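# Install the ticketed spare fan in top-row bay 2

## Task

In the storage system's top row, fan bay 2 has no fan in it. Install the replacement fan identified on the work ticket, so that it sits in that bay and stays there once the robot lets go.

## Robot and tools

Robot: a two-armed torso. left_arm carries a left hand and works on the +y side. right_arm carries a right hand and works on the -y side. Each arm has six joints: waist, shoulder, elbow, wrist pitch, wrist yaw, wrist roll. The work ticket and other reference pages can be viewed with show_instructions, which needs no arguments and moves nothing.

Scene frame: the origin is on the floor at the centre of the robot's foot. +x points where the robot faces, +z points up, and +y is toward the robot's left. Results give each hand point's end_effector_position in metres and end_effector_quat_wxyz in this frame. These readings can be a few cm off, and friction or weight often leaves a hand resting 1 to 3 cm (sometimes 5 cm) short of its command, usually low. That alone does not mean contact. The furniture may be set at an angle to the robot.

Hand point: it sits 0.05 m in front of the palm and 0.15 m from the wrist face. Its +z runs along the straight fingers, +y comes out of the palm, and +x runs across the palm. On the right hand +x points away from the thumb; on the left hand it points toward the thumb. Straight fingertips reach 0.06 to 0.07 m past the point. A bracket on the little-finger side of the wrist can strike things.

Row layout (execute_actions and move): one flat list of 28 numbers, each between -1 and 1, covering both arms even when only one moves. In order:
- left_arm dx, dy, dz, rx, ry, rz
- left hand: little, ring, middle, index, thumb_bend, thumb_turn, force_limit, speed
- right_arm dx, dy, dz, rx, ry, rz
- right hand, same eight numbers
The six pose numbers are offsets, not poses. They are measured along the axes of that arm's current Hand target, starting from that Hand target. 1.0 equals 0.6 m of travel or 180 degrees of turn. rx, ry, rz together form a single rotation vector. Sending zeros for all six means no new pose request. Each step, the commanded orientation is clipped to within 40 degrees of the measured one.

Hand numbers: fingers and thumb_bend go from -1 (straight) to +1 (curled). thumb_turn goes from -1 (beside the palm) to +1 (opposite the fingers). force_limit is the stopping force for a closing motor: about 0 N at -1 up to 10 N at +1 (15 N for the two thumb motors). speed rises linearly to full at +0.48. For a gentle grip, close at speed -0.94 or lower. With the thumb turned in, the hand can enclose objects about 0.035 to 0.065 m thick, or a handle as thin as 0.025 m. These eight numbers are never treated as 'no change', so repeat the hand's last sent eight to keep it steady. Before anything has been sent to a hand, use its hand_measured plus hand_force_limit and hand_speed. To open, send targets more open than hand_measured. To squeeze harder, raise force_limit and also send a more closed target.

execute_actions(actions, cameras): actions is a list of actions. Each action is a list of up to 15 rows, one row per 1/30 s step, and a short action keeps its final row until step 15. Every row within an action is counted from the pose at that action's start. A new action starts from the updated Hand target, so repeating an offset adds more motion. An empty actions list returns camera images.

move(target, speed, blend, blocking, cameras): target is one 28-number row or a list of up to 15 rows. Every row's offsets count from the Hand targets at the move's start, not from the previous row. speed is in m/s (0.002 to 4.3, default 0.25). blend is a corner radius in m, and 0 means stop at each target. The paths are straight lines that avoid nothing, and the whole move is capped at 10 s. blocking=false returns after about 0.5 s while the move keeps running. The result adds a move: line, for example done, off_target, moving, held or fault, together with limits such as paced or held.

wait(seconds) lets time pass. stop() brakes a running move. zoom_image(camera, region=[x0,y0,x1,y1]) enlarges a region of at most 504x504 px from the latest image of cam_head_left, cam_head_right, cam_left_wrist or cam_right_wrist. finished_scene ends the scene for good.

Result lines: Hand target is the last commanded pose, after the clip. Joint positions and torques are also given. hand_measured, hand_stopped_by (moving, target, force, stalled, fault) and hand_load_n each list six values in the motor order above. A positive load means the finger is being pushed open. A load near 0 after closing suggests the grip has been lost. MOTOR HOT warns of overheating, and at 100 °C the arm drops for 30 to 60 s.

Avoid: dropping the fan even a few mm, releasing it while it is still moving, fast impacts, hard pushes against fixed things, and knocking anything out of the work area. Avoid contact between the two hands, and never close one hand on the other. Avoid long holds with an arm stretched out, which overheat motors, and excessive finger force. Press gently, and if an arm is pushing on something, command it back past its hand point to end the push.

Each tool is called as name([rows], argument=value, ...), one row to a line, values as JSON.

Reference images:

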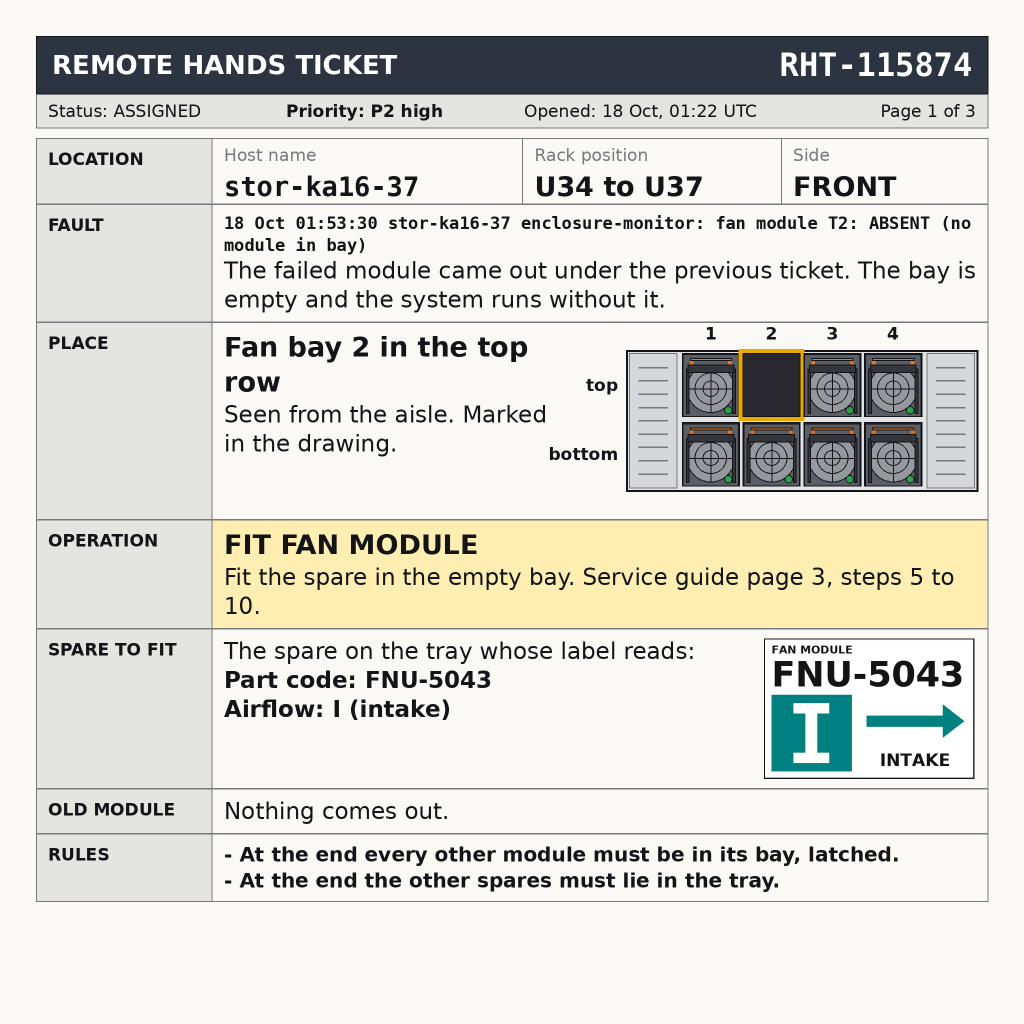

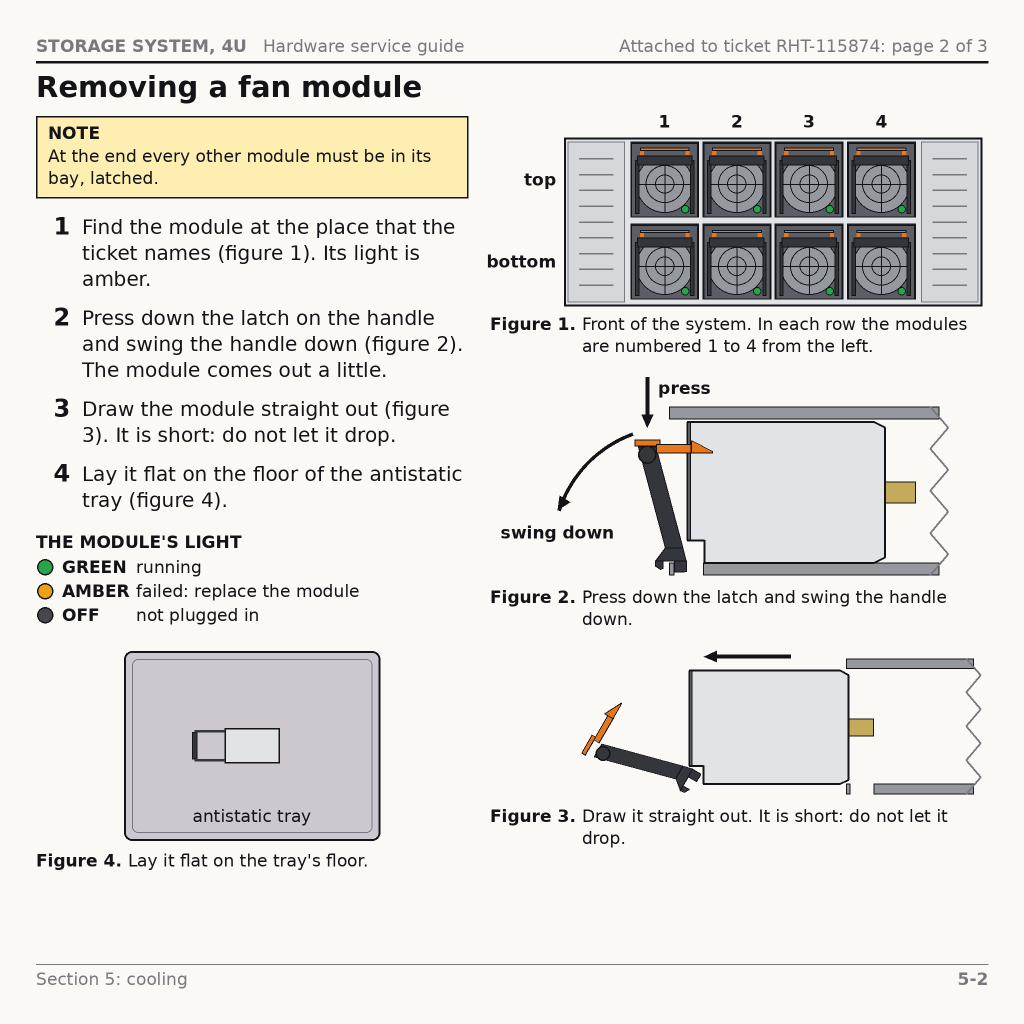

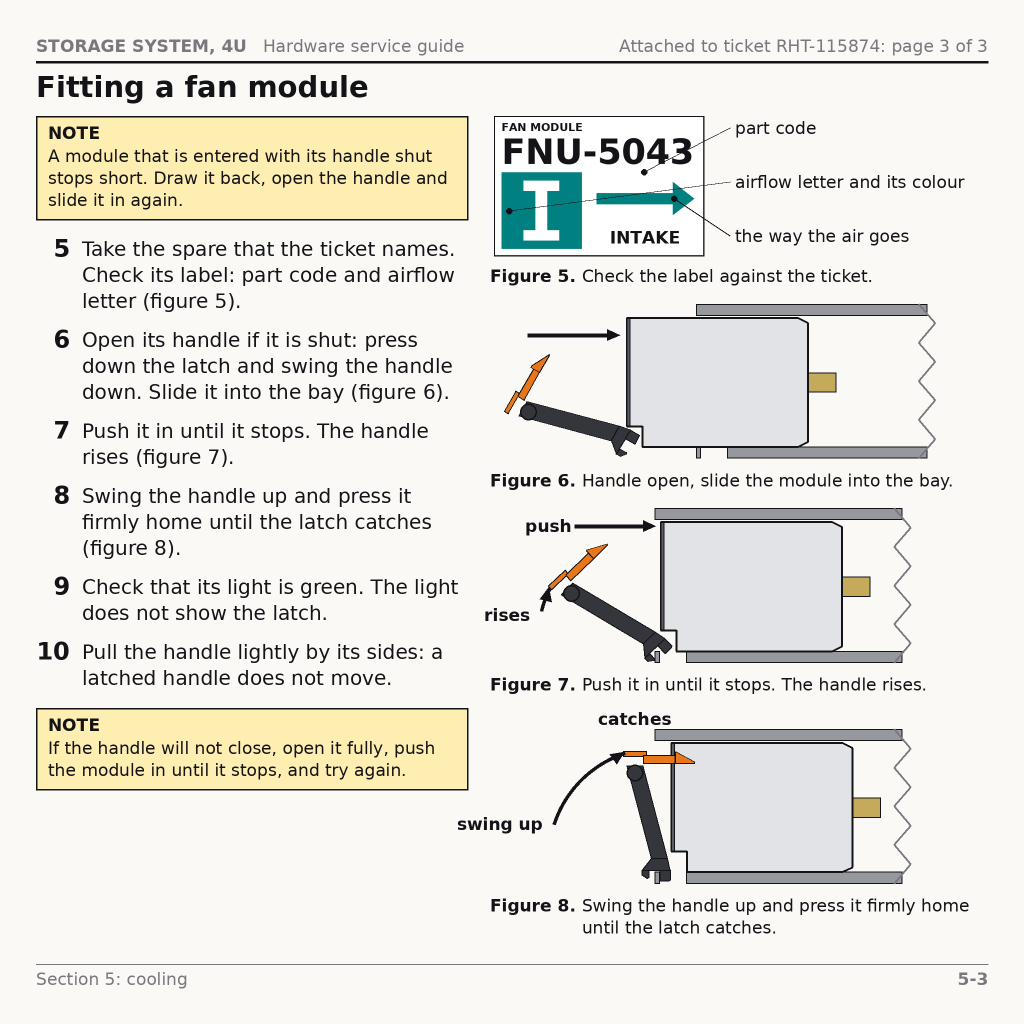

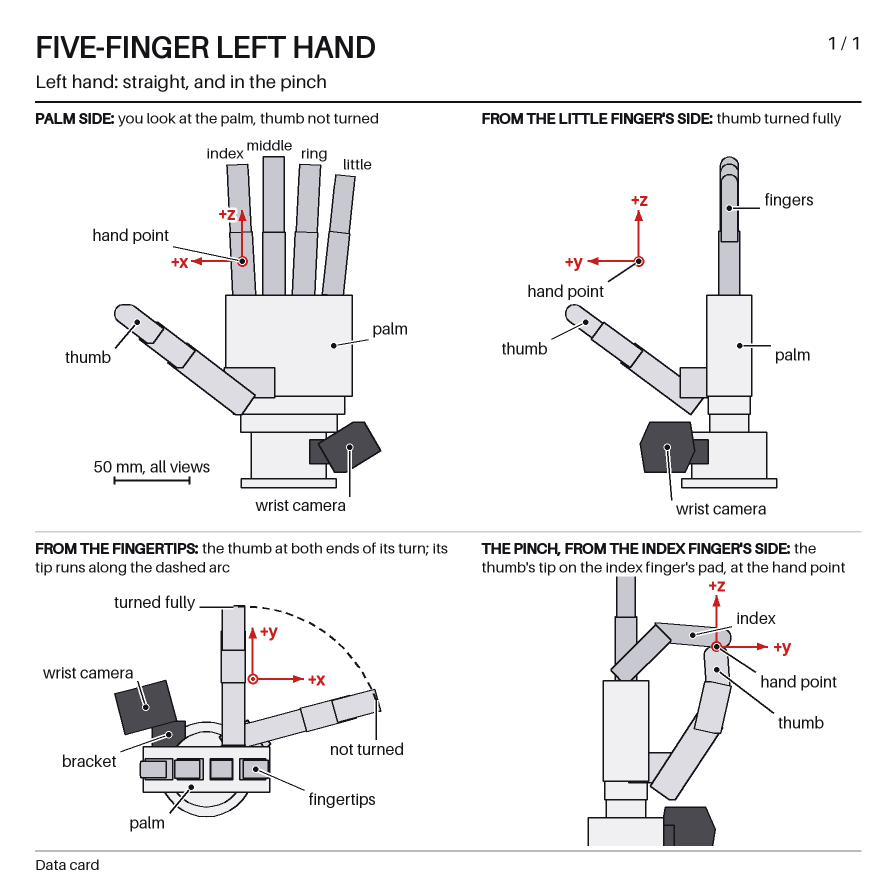

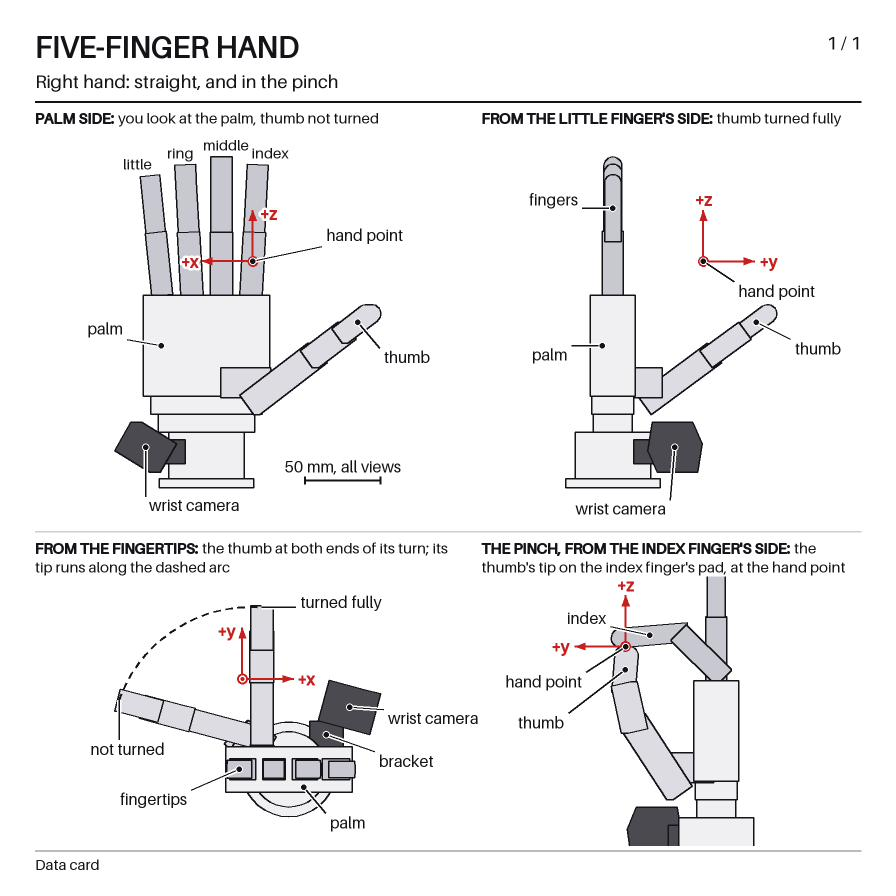

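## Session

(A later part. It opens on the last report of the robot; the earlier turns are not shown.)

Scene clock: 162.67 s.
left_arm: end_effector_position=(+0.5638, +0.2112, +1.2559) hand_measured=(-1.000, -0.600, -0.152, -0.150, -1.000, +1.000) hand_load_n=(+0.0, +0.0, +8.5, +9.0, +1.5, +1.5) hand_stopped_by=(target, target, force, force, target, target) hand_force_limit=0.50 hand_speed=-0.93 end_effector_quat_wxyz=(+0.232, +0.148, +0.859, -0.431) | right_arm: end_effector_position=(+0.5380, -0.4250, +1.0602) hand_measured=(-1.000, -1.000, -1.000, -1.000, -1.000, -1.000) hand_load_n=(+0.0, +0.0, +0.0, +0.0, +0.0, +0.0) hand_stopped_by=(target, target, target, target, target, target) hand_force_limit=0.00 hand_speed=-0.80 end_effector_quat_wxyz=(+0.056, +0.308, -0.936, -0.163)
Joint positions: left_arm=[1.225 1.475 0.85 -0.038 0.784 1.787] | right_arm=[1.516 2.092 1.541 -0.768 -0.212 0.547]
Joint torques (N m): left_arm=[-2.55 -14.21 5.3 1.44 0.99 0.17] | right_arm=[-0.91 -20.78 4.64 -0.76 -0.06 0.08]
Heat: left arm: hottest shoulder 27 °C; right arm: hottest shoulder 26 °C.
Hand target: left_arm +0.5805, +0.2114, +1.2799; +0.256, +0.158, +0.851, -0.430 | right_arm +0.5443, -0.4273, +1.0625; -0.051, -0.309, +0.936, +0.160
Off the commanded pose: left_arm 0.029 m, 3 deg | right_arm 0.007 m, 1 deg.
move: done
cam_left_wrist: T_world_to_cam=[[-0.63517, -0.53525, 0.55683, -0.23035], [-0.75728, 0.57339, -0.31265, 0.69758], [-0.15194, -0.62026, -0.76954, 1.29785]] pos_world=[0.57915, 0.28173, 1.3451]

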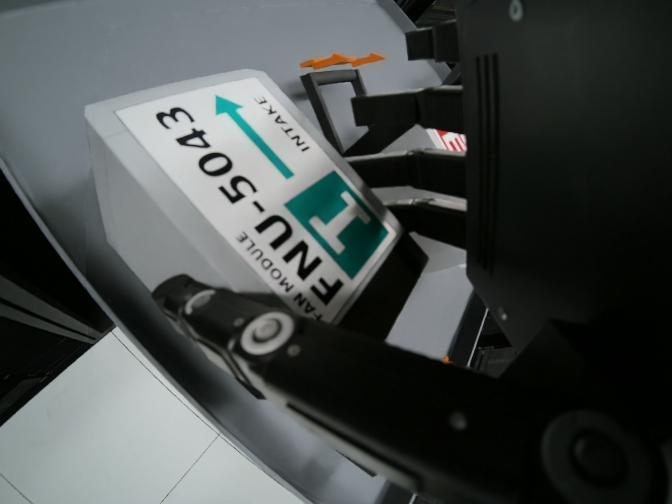

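move([
  [-0.0287,-0.0325,-0.0249,0,0,0,-1,-0.6,0.3,0.3,-1,1,0.5,-0.93,0,0,0,0,0,0,-1,-1,-1,-1,-1,-1,0,-0.8],
], speed=0.04, cameras=["cam_left_wrist","cam_head_left"])

zoom_image(camera="cam_head_left", region=[30, 200, 230, 400])

Scene clock: 164.53 s.
left_arm: end_effector_position=(+0.5620, +0.2181, +1.2792) hand_measured=(-1.000, -0.600, -0.152, -0.150, -1.000, +1.000) hand_load_n=(+0.0, +0.0, +8.5, +9.0, +1.5, +1.5) hand_stopped_by=(target, target, force, force, target, target) hand_force_limit=0.50 hand_speed=-0.93 end_effector_quat_wxyz=(+0.227, +0.141, +0.864, -0.426) | right_arm: end_effector_position=(+0.5380, -0.4250, +1.0602) hand_measured=(-1.000, -1.000, -1.000, -1.000, -1.000, -1.000) hand_load_n=(+0.0, +0.0, +0.0, +0.0, +0.0, +0.0) hand_stopped_by=(target, target, target, target, target, target) hand_force_limit=0.00 hand_speed=-0.80 end_effector_quat_wxyz=(+0.056, +0.308, -0.936, -0.163)
Joint positions: left_arm=[1.225 1.403 0.845 -0.11 0.768 1.775] | right_arm=[1.516 2.092 1.541 -0.768 -0.212 0.547]
Joint torques (N m): left_arm=[-3.31 -14.27 5.98 1.39 1.22 0.21] | right_arm=[-0.62 -20.89 4.59 -0.73 -0.06 0.09]
Heat: left arm: hottest shoulder 27 °C; right arm: hottest shoulder 26 °C.
Hand target: left_arm +0.5807, +0.2114, +1.3101; +0.256, +0.159, +0.851, -0.430 | right_arm +0.5443, -0.4273, +1.0625; -0.051, -0.309, +0.936, +0.160
Off the commanded pose: left_arm 0.037 m, 4 deg | right_arm 0.007 m, 1 deg.
move: off_target (left_arm)
cam_left_wrist: T_world_to_cam=[[-0.62014, -0.54863, 0.56074, -0.25126], [-0.76859, 0.56808, -0.29419, 0.6835], [-0.15715, -0.61342, -0.77397, 1.32696]] pos_world=[0.57804, 0.28784, 1.36899]
Images, in order (width x height): cam_head_left 504x504, cam_left_wrist 672x504.

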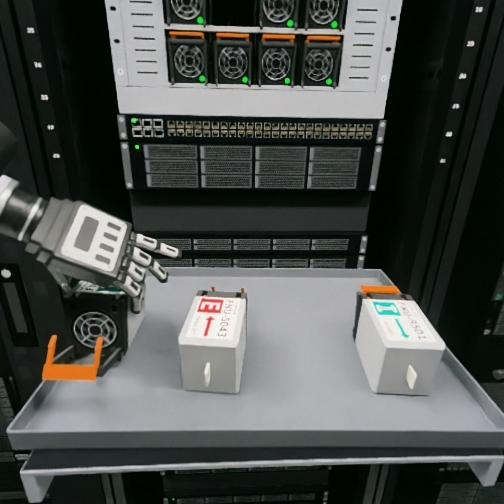

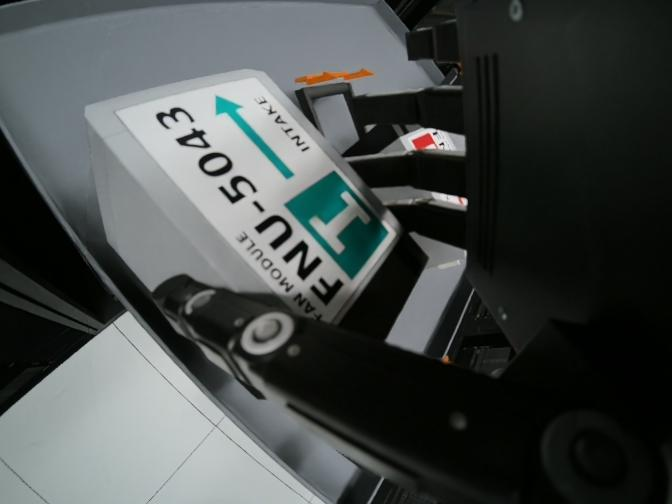

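Scaled by 2.520 from the camera's image (finer frame: 720x720).

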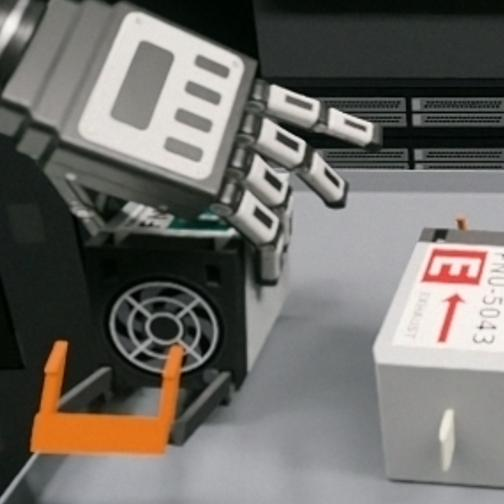

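move([
  [-0.4985,-0.4955,-0.2183,0,0,0,-1,-0.6,0.3,0.3,-1,1,0.5,-0.93,0,0,0,0,0,0,-1,-1,-1,-1,-1,-1,0,-0.8],
], speed=0.12, cameras=["all"])

Scene clock: 170.97 s.
left_arm: end_effector_position=(+0.6194, +0.1266, +1.6768) hand_measured=(-1.000, -0.600, -0.152, -0.150, -1.000, +1.000) hand_load_n=(+0.0, +0.0, +8.5, +9.0, +1.5, +1.5) hand_stopped_by=(target, target, force, force, target, target) hand_force_limit=0.50 hand_speed=-0.93 end_effector_quat_wxyz=(+0.202, +0.155, +0.876, -0.410) | right_arm: end_effector_position=(+0.5380, -0.4250, +1.0602) hand_measured=(-1.000, -1.000, -1.000, -1.000, -1.000, -1.000) hand_load_n=(+0.0, +0.0, +0.0, -0.5, +0.0, +0.0) hand_stopped_by=(target, target, target, target, target, target) hand_force_limit=0.00 hand_speed=-0.80 end_effector_quat_wxyz=(+0.056, +0.308, -0.936, -0.163)
Joint positions: left_arm=[0.674 1.118 1.576 -1.013 0.285 1.457] | right_arm=[1.516 2.092 1.541 -0.768 -0.212 0.547]
Joint torques (N m): left_arm=[-5.01 -10.99 17.21 2.1 0.86 0.16] | right_arm=[-0.85 -20.89 4.7 -0.58 -0.08 0.04]
Heat: left arm: hottest shoulder 27 °C; right arm: hottest shoulder 26 °C.
Hand target: left_arm +0.6403, +0.1302, +1.7401; +0.256, +0.159, +0.851, -0.430 | right_arm +0.5443, -0.4273, +1.0625; -0.051, -0.309, +0.936, +0.160
Off the commanded pose: left_arm 0.067 m, 7 deg | right_arm 0.007 m, 1 deg.
move: off_target (left_arm)
cam_left_wrist: T_world_to_cam=[[-0.62218, -0.55506, 0.5521, -0.4723], [-0.7561, 0.6089, -0.23991, 0.79263], [-0.203, -0.56671, -0.79852, 1.65128]] pos_world=[0.64066, 0.19101, 1.7695]

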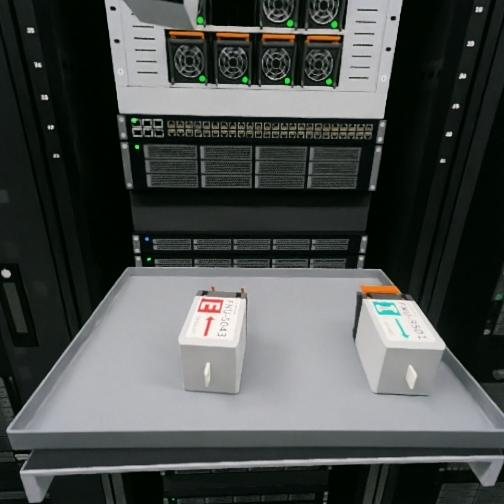

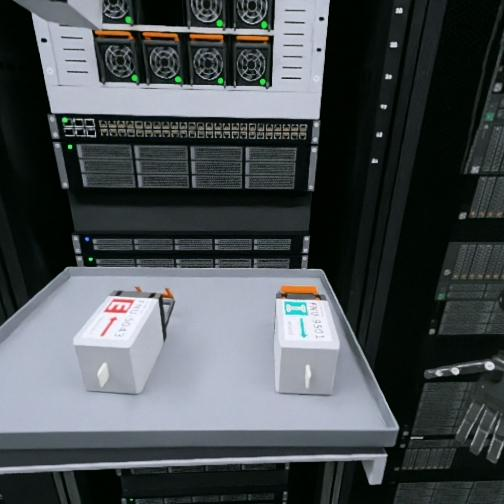

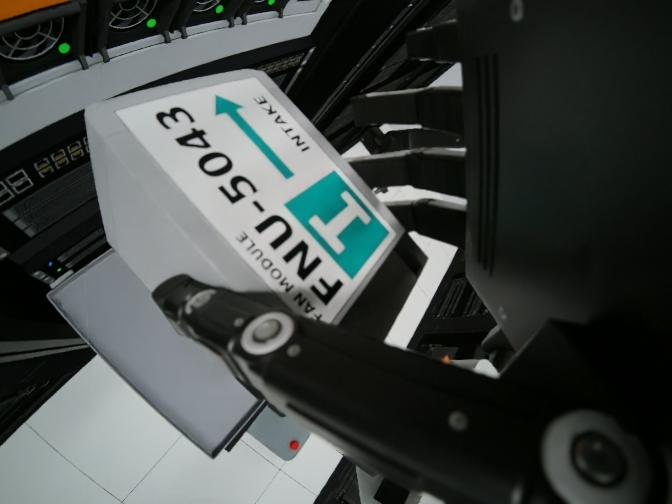

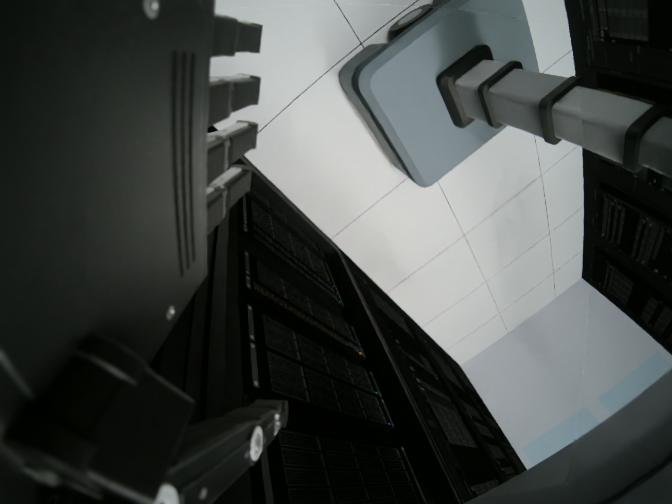

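zoom_image(camera="cam_left_wrist", region=[70, 50, 290, 200])

zoom_image(camera="cam_left_wrist", region=[260, 170, 460, 370])

zoom_image(camera="cam_head_left", region=[90, 0, 290, 120])

zoom_image(camera="cam_head_right", region=[0, 0, 200, 120])

Scaled by 2.291 from the camera's image (finer frame: 960x720).

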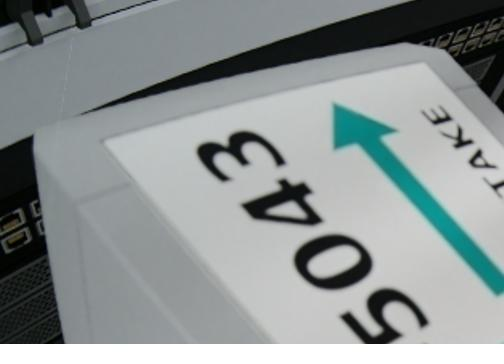

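Scaled by 2.520 from the camera's image (finer frame: 960x720).

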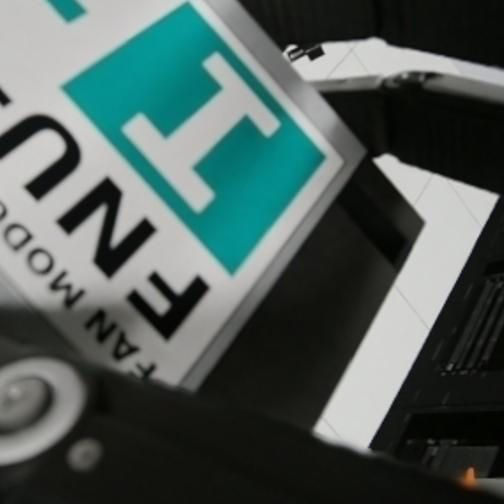

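Scaled by 2.520 from the camera's image (finer frame: 720x720).

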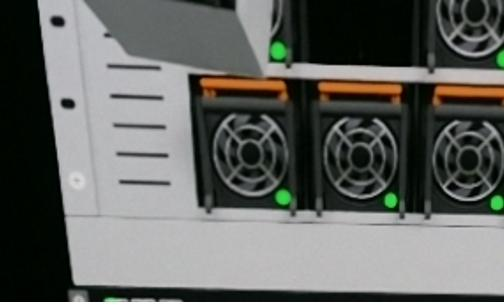

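Scaled by 2.520 from the camera's image (finer frame: 720x720).

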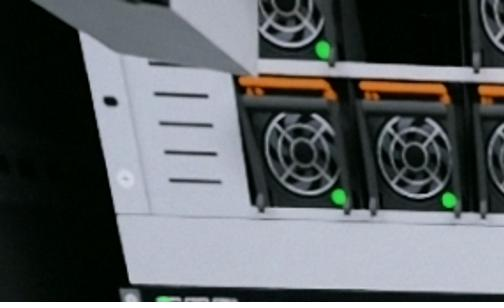

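move([
  [0,0,0,0,0,0,-1,-0.6,0.3,0.3,-1,1,0.5,-0.93,-0.0025,0.2484,-0.7074,0,0,0,-1,-1,-1,-1,-1,-1,0,-0.8],
  [0,0,0,0,0,0,-1,-0.6,0.3,0.3,-1,1,0.5,-0.93,-0.333,0.6027,-0.8423,0.0422,-0.4834,-0.1249,-1,-1,-1,-1,-1,-1,0,-0.8],
], speed=0.3, blend=0.04, cameras=["all"])

Scene clock: 185.00 s.
left_arm: end_effector_position=(+0.6194, +0.1266, +1.6768) hand_measured=(-1.000, -0.600, -0.152, -0.150, -1.000, +1.000) hand_load_n=(+0.0, +0.0, +8.0, +9.0, +1.5, +1.5) hand_stopped_by=(target, target, force, force, target, target) hand_force_limit=0.50 hand_speed=-0.93 end_effector_quat_wxyz=(+0.202, +0.155, +0.876, -0.410) | right_arm: end_effector_position=(+0.6004, -0.1766, +1.6603) hand_measured=(-1.000, -1.000, -1.000, -1.000, -1.000, -1.000) hand_load_n=(+0.0, +0.0, -0.5, +0.0, +0.0, +0.0) hand_stopped_by=(target, target, target, target, target, target) hand_force_limit=0.00 hand_speed=-0.80 end_effector_quat_wxyz=(-0.650, +0.279, -0.654, -0.268)
Joint positions: left_arm=[0.674 1.118 1.576 -1.013 0.285 1.457] | right_arm=[1.961 0.969 0.787 0.494 -0.74 1.276]
Joint torques (N m): left_arm=[-4.66 -11.58 17.07 2.13 0.83 0.15] | right_arm=[2.61 -10.17 8.39 2.47 -0.01 0.18]
Heat: left arm: hottest shoulder 27 °C; right arm: hottest shoulder 26 °C.
Hand target: left_arm +0.6403, +0.1302, +1.7401; +0.256, +0.159, +0.851, -0.430 | right_arm +0.5999, -0.1694, +1.6597; +0.650, -0.277, +0.651, +0.277
Off the commanded pose: left_arm 0.067 m, 7 deg | right_arm 0.007 m, 1 deg.
move: done
cam_left_wrist: T_world_to_cam=[[-0.62218, -0.55506, 0.5521, -0.4723], [-0.7561, 0.6089, -0.23991, 0.79263], [-0.203, -0.56671, -0.79852, 1.65128]] pos_world=[0.64066, 0.19101, 1.7695]
cam_right_wrist: T_world_to_cam=[[-0.67173, 0.69916, -0.24484, 0.93542], [-0.52349, -0.21417, 0.82467, -1.09665], [0.52415, 0.68213, 0.50987, -0.92462]] pos_world=[0.5389, -0.25817, 1.60484]

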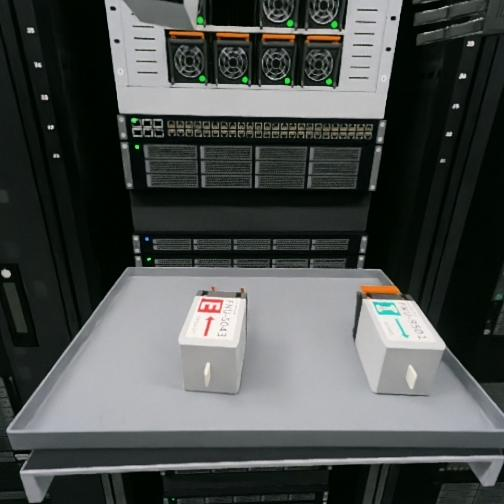

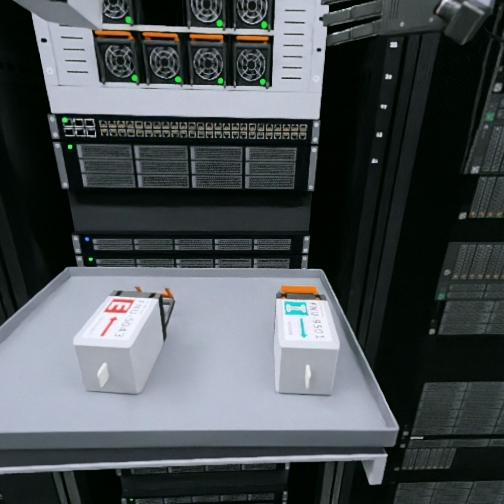

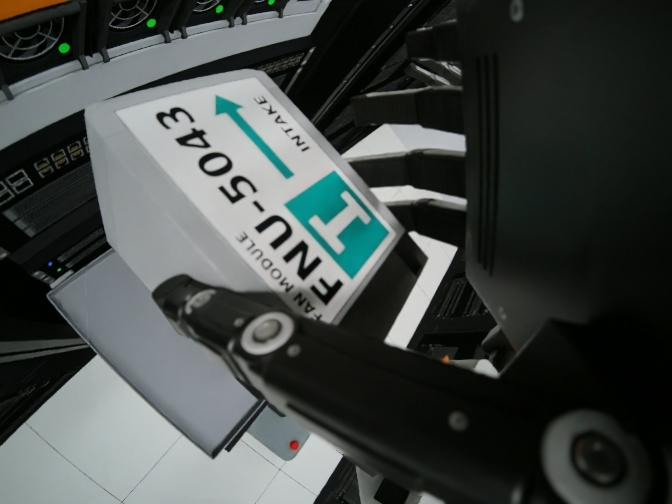

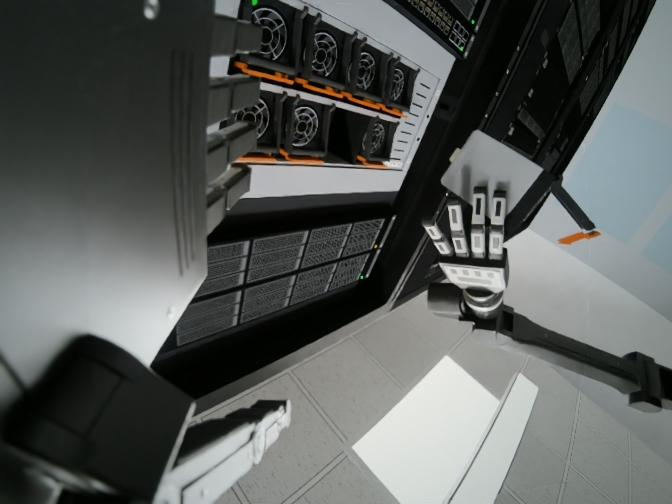

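zoom_image(camera="cam_right_wrist", region=[230, 0, 610, 280])

zoom_image(camera="cam_right_wrist", region=[280, 60, 460, 190])

Scaled by 1.326 from the camera's image (finer frame: 960x720).

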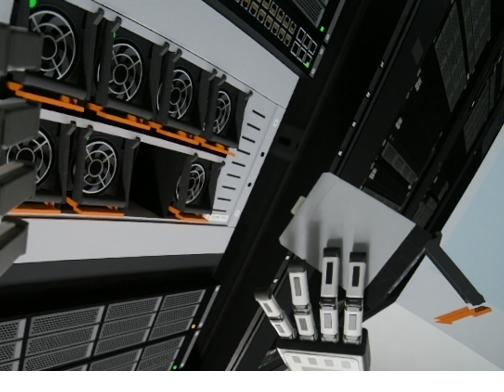

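Scaled by 2.800 from the camera's image (finer frame: 960x720).

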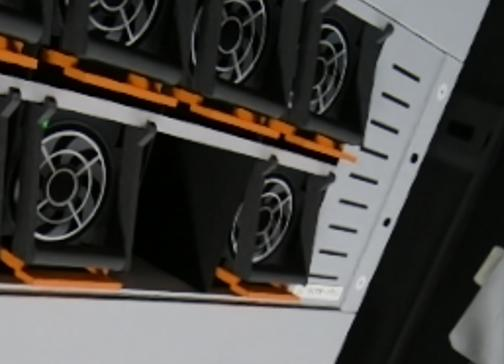

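move([
  [-0.2067,-0.0203,0.1072,0.0533,0.0094,0.01,-1,-0.6,0.3,0.3,-1,1,0.5,-0.93,0,0,0,0,0,0,-1,-1,-1,-1,-1,-1,0,-0.8],
], speed=0.08, cameras=["all"])

zoom_image(camera="cam_right_wrist", region=[260, 20, 560, 240])

zoom_image(camera="cam_head_left", region=[120, 0, 320, 120])

zoom_image(camera="cam_head_right", region=[30, 0, 230, 120])

Scene clock: 193.07 s.
left_arm: end_effector_position=(+0.7389, +0.0500, +1.7218) hand_measured=(-1.000, -0.600, -0.152, -0.150, -1.000, +1.000) hand_load_n=(+0.0, +0.0, +8.0, +8.5, +1.5, +1.5) hand_stopped_by=(target, target, force, force, target, target) hand_force_limit=0.50 hand_speed=-0.93 end_effector_quat_wxyz=(+0.177, +0.187, +0.839, -0.479) | right_arm: end_effector_position=(+0.6004, -0.1766, +1.6603) hand_measured=(-1.000, -1.000, -1.000, -1.000, -1.000, -1.000) hand_load_n=(+0.0, +0.0, +0.0, +0.0, +0.0, +0.0) hand_stopped_by=(target, target, target, target, target, target) hand_force_limit=0.00 hand_speed=-0.80 end_effector_quat_wxyz=(-0.649, +0.279, -0.655, -0.268)
Joint positions: left_arm=[0.693 1.581 2.289 -1.287 0.476 1.493] | right_arm=[1.961 0.969 0.787 0.494 -0.74 1.276]
Joint torques (N m): left_arm=[-6.07 -16.79 16.29 2.09 1.39 0.35] | right_arm=[1.9 -10.11 8.4 2.45 -0.04 0.17]
Motor temperatures (°C): left_arm=[22 27 29 21 25 24] | right_arm=[19 26 23 23 20 24]
Heat: left arm: hottest elbow 29 °C; right arm: hottest shoulder 26 °C.
Hand target: left_arm +0.7550, +0.0647, +1.7869; +0.236, +0.199, +0.813, -0.493 | right_arm +0.5999, -0.1694, +1.6596; +0.650, -0.277, +0.651, +0.277
Off the commanded pose: left_arm 0.069 m, 8 deg | right_arm 0.007 m, 1 deg.
move: off_target (left_arm)
cam_left_wrist: T_world_to_cam=[[-0.66253, -0.40336, 0.63116, -0.57924], [-0.68983, 0.65691, -0.30429, 0.99993], [-0.29187, -0.637, -0.71347, 1.59082]] pos_world=[0.77034, 0.12284, 1.80487]
cam_right_wrist: T_world_to_cam=[[-0.67181, 0.6992, -0.24454, 0.935], [-0.52329, -0.21434, 0.82476, -1.09693], [0.52425, 0.68204, 0.50988, -0.92471]] pos_world=[0.5389, -0.25817, 1.60484]

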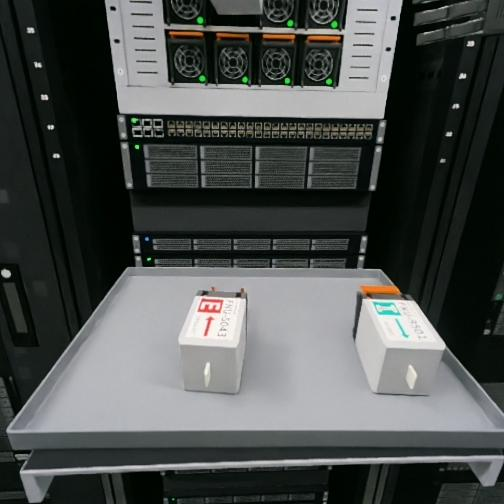

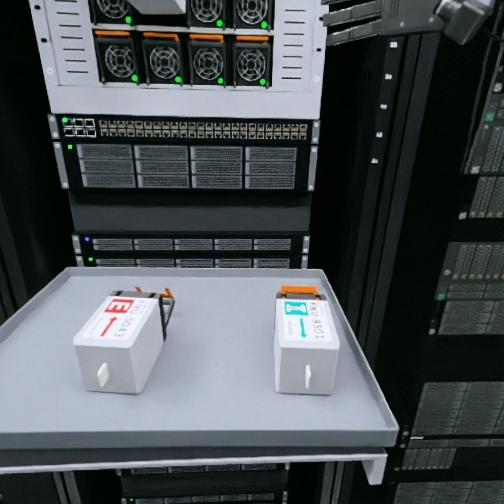

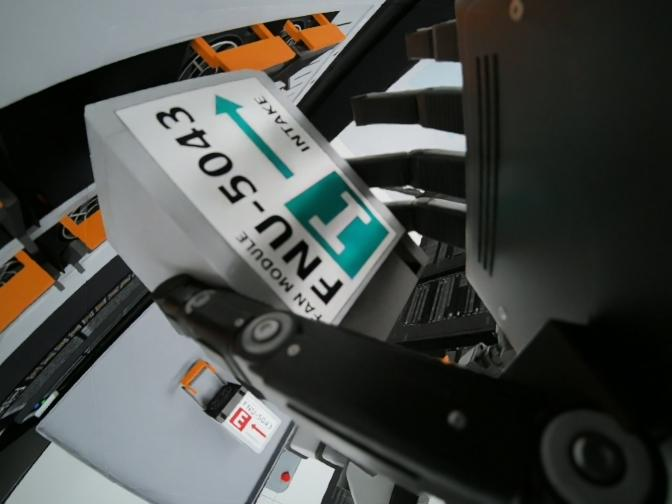

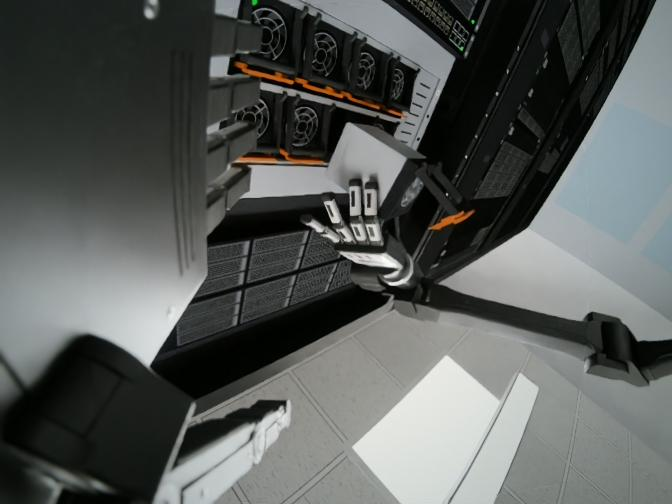

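Scaled by 1.680 from the camera's image (finer frame: 960x720).

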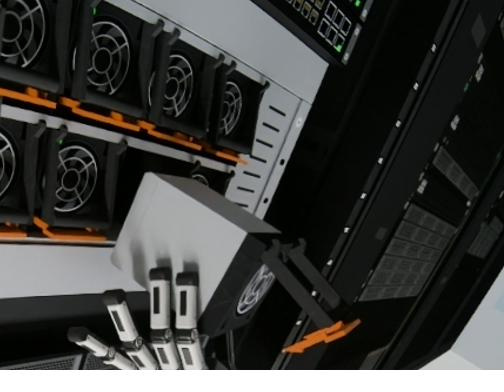

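Scaled by 2.520 from the camera's image (finer frame: 720x720).

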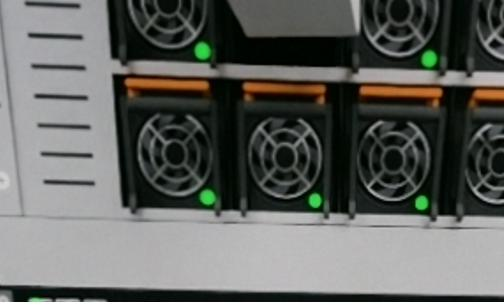

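Scaled by 2.520 from the camera's image (finer frame: 720x720).

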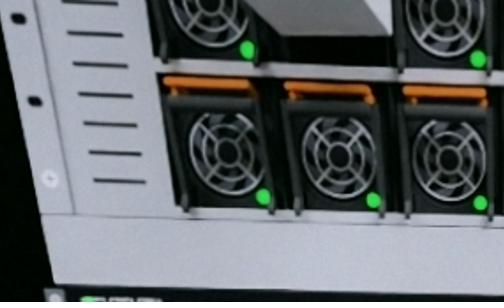

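zoom_image(camera="cam_head_left", region=[195, 0, 285, 60])

zoom_image(camera="cam_head_right", region=[120, 0, 210, 60])

zoom_image(camera="cam_right_wrist", region=[310, 80, 490, 240])

zoom_image(camera="cam_left_wrist", region=[0, 0, 360, 300])

Scaled by 5.600 from the camera's image (finer frame: 720x720).

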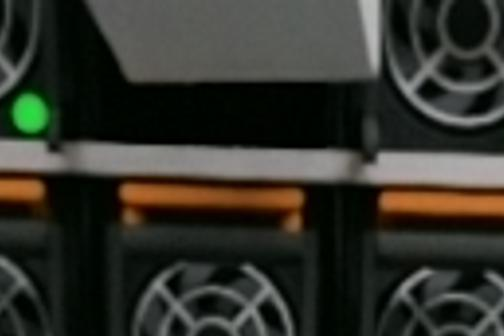

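Scaled by 5.600 from the camera's image (finer frame: 720x720).

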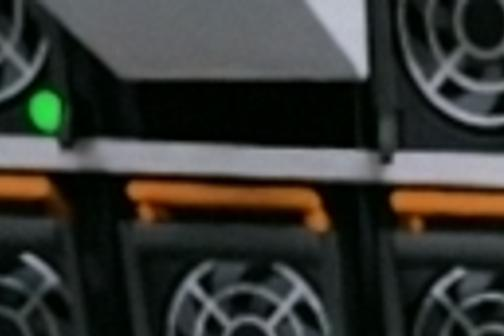

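Scaled by 2.800 from the camera's image (finer frame: 960x720).

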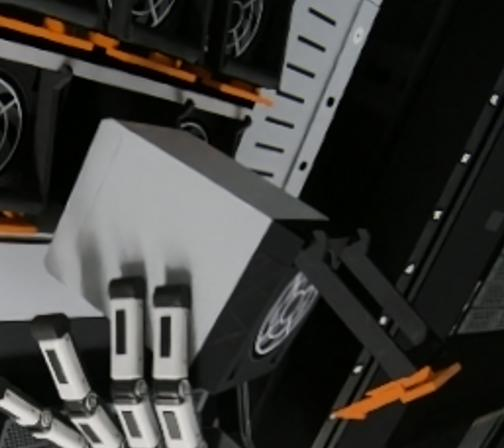

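Scaled by 1.400 from the camera's image (finer frame: 960x720).

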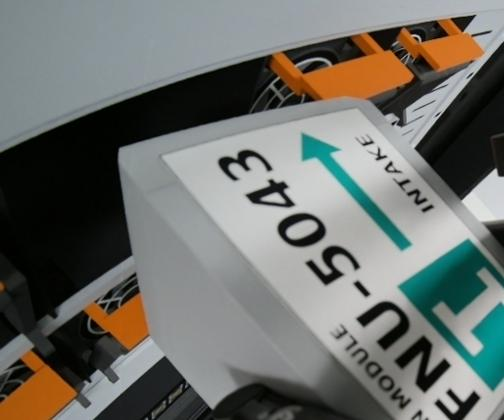

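move([
  [0.0213,0.0192,-0.0057,-0.0145,-0.0102,0.0184,-1,-0.6,0.3,0.3,-1,1,0.5,-0.93,0,0,0,0,0,0,-1,-1,-1,-1,-1,-1,0,-0.8],
], speed=0.05, cameras=["all"])

zoom_image(camera="cam_head_left", region=[195, 0, 285, 60])

zoom_image(camera="cam_head_right", region=[120, 0, 210, 60])

zoom_image(camera="cam_right_wrist", region=[310, 80, 490, 240])

zoom_image(camera="cam_left_wrist", region=[0, 0, 360, 300])

Scene clock: 210.80 s.
left_arm: end_effector_position=(+0.7387, +0.0558, +1.7091) hand_measured=(-1.000, -0.600, -0.152, -0.150, -1.000, +1.000) hand_load_n=(+0.0, +0.0, +8.5, +8.5, +1.5, +1.5) hand_stopped_by=(target, target, force, force, target, target) hand_force_limit=0.50 hand_speed=-0.93 end_effector_quat_wxyz=(+0.201, +0.199, +0.842, -0.459) | right_arm: end_effector_position=(+0.6004, -0.1766, +1.6603) hand_measured=(-1.000, -1.000, -1.000, -1.000, -1.000, -1.000) hand_load_n=(+0.0, +0.0, +0.0, +0.0, -0.5, +0.0) hand_stopped_by=(target, target, target, target, target, target) hand_force_limit=0.00 hand_speed=-0.80 end_effector_quat_wxyz=(-0.649, +0.279, -0.655, -0.268)
Joint positions: left_arm=[0.694 1.526 2.171 -1.203 0.436 1.534] | right_arm=[1.961 0.969 0.787 0.494 -0.74 1.276]
Joint torques (N m): left_arm=[-5.66 -18.43 11.29 3.6 1.12 0.34] | right_arm=[2.08 -10.11 8.35 2.41 -0.03 0.19]
Heat: left arm: hottest elbow 32 °C; right arm: hottest shoulder 26 °C.
Hand target: left_arm +0.7505, +0.0739, +1.7726; +0.268, +0.209, +0.814, -0.470 | right_arm +0.5999, -0.1694, +1.6596; +0.650, -0.277, +0.651, +0.277
Off the commanded pose: left_arm 0.067 m, 8 deg | right_arm 0.007 m, 1 deg.
move: off_target (left_arm)
cam_left_wrist: T_world_to_cam=[[-0.69363, -0.42869, 0.57888, -0.45527], [-0.67835, 0.6591, -0.32471, 1.01832], [-0.24234, -0.61791, -0.74797, 1.6067]] pos_world=[0.76435, 0.12646, 1.79597]
cam_right_wrist: T_world_to_cam=[[-0.67181, 0.6992, -0.24454, 0.935], [-0.52329, -0.21434, 0.82476, -1.09693], [0.52425, 0.68204, 0.50988, -0.92471]] pos_world=[0.5389, -0.25817, 1.60484]

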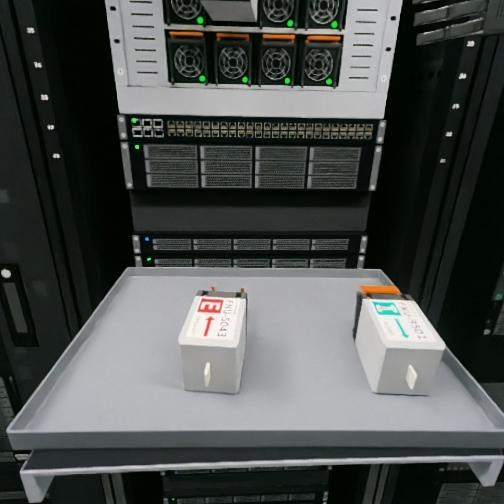

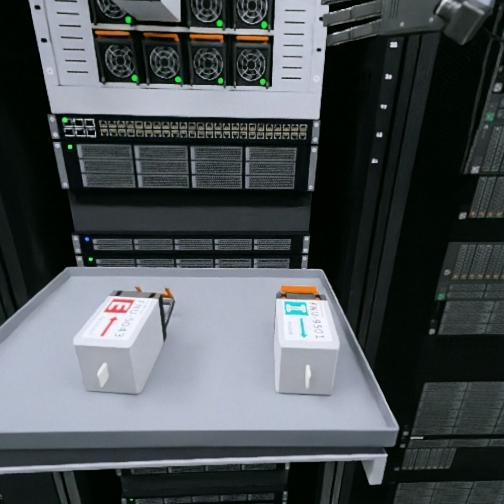

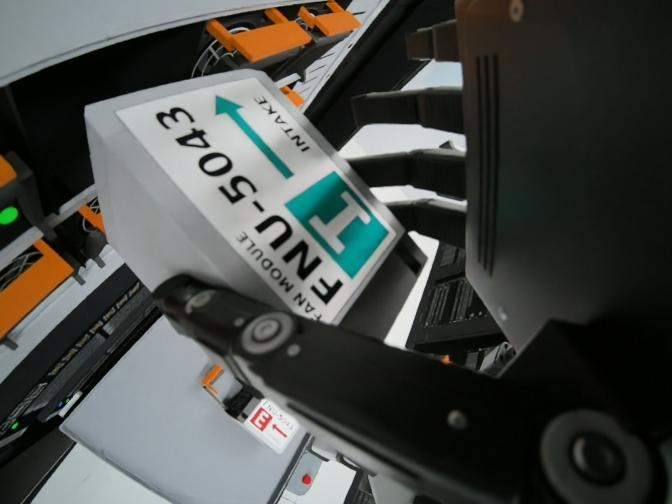

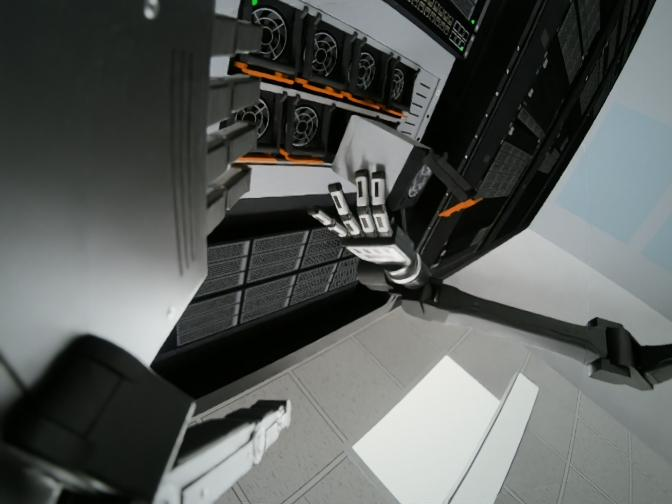

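Scaled by 5.600 from the camera's image (finer frame: 720x720).

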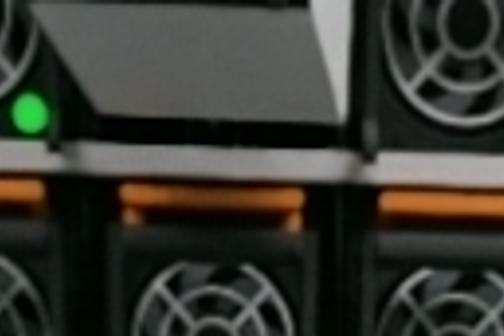

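Scaled by 5.600 from the camera's image (finer frame: 720x720).

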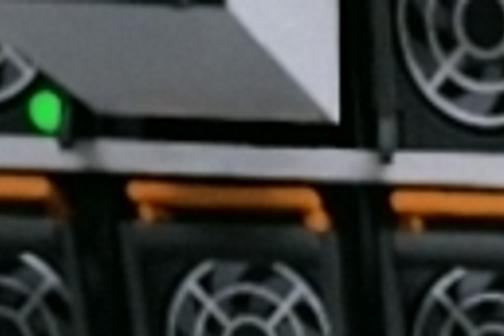

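Scaled by 2.800 from the camera's image (finer frame: 960x720).

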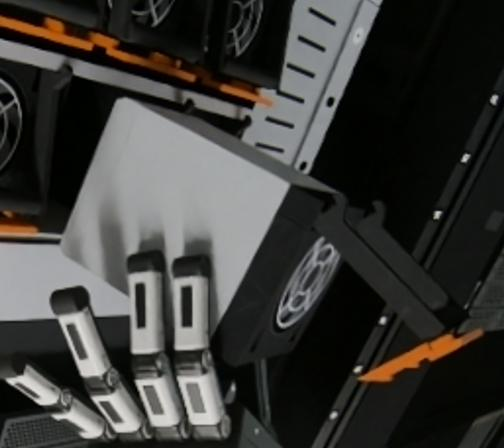

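Scaled by 1.400 from the camera's image (finer frame: 960x720).

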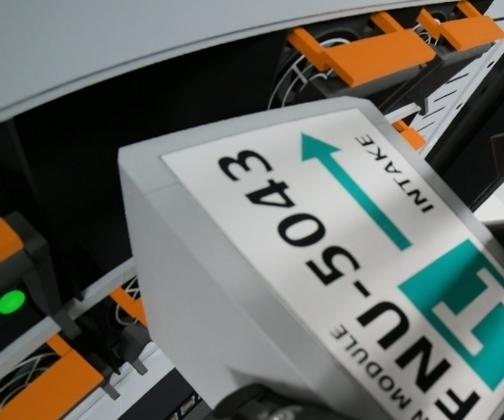

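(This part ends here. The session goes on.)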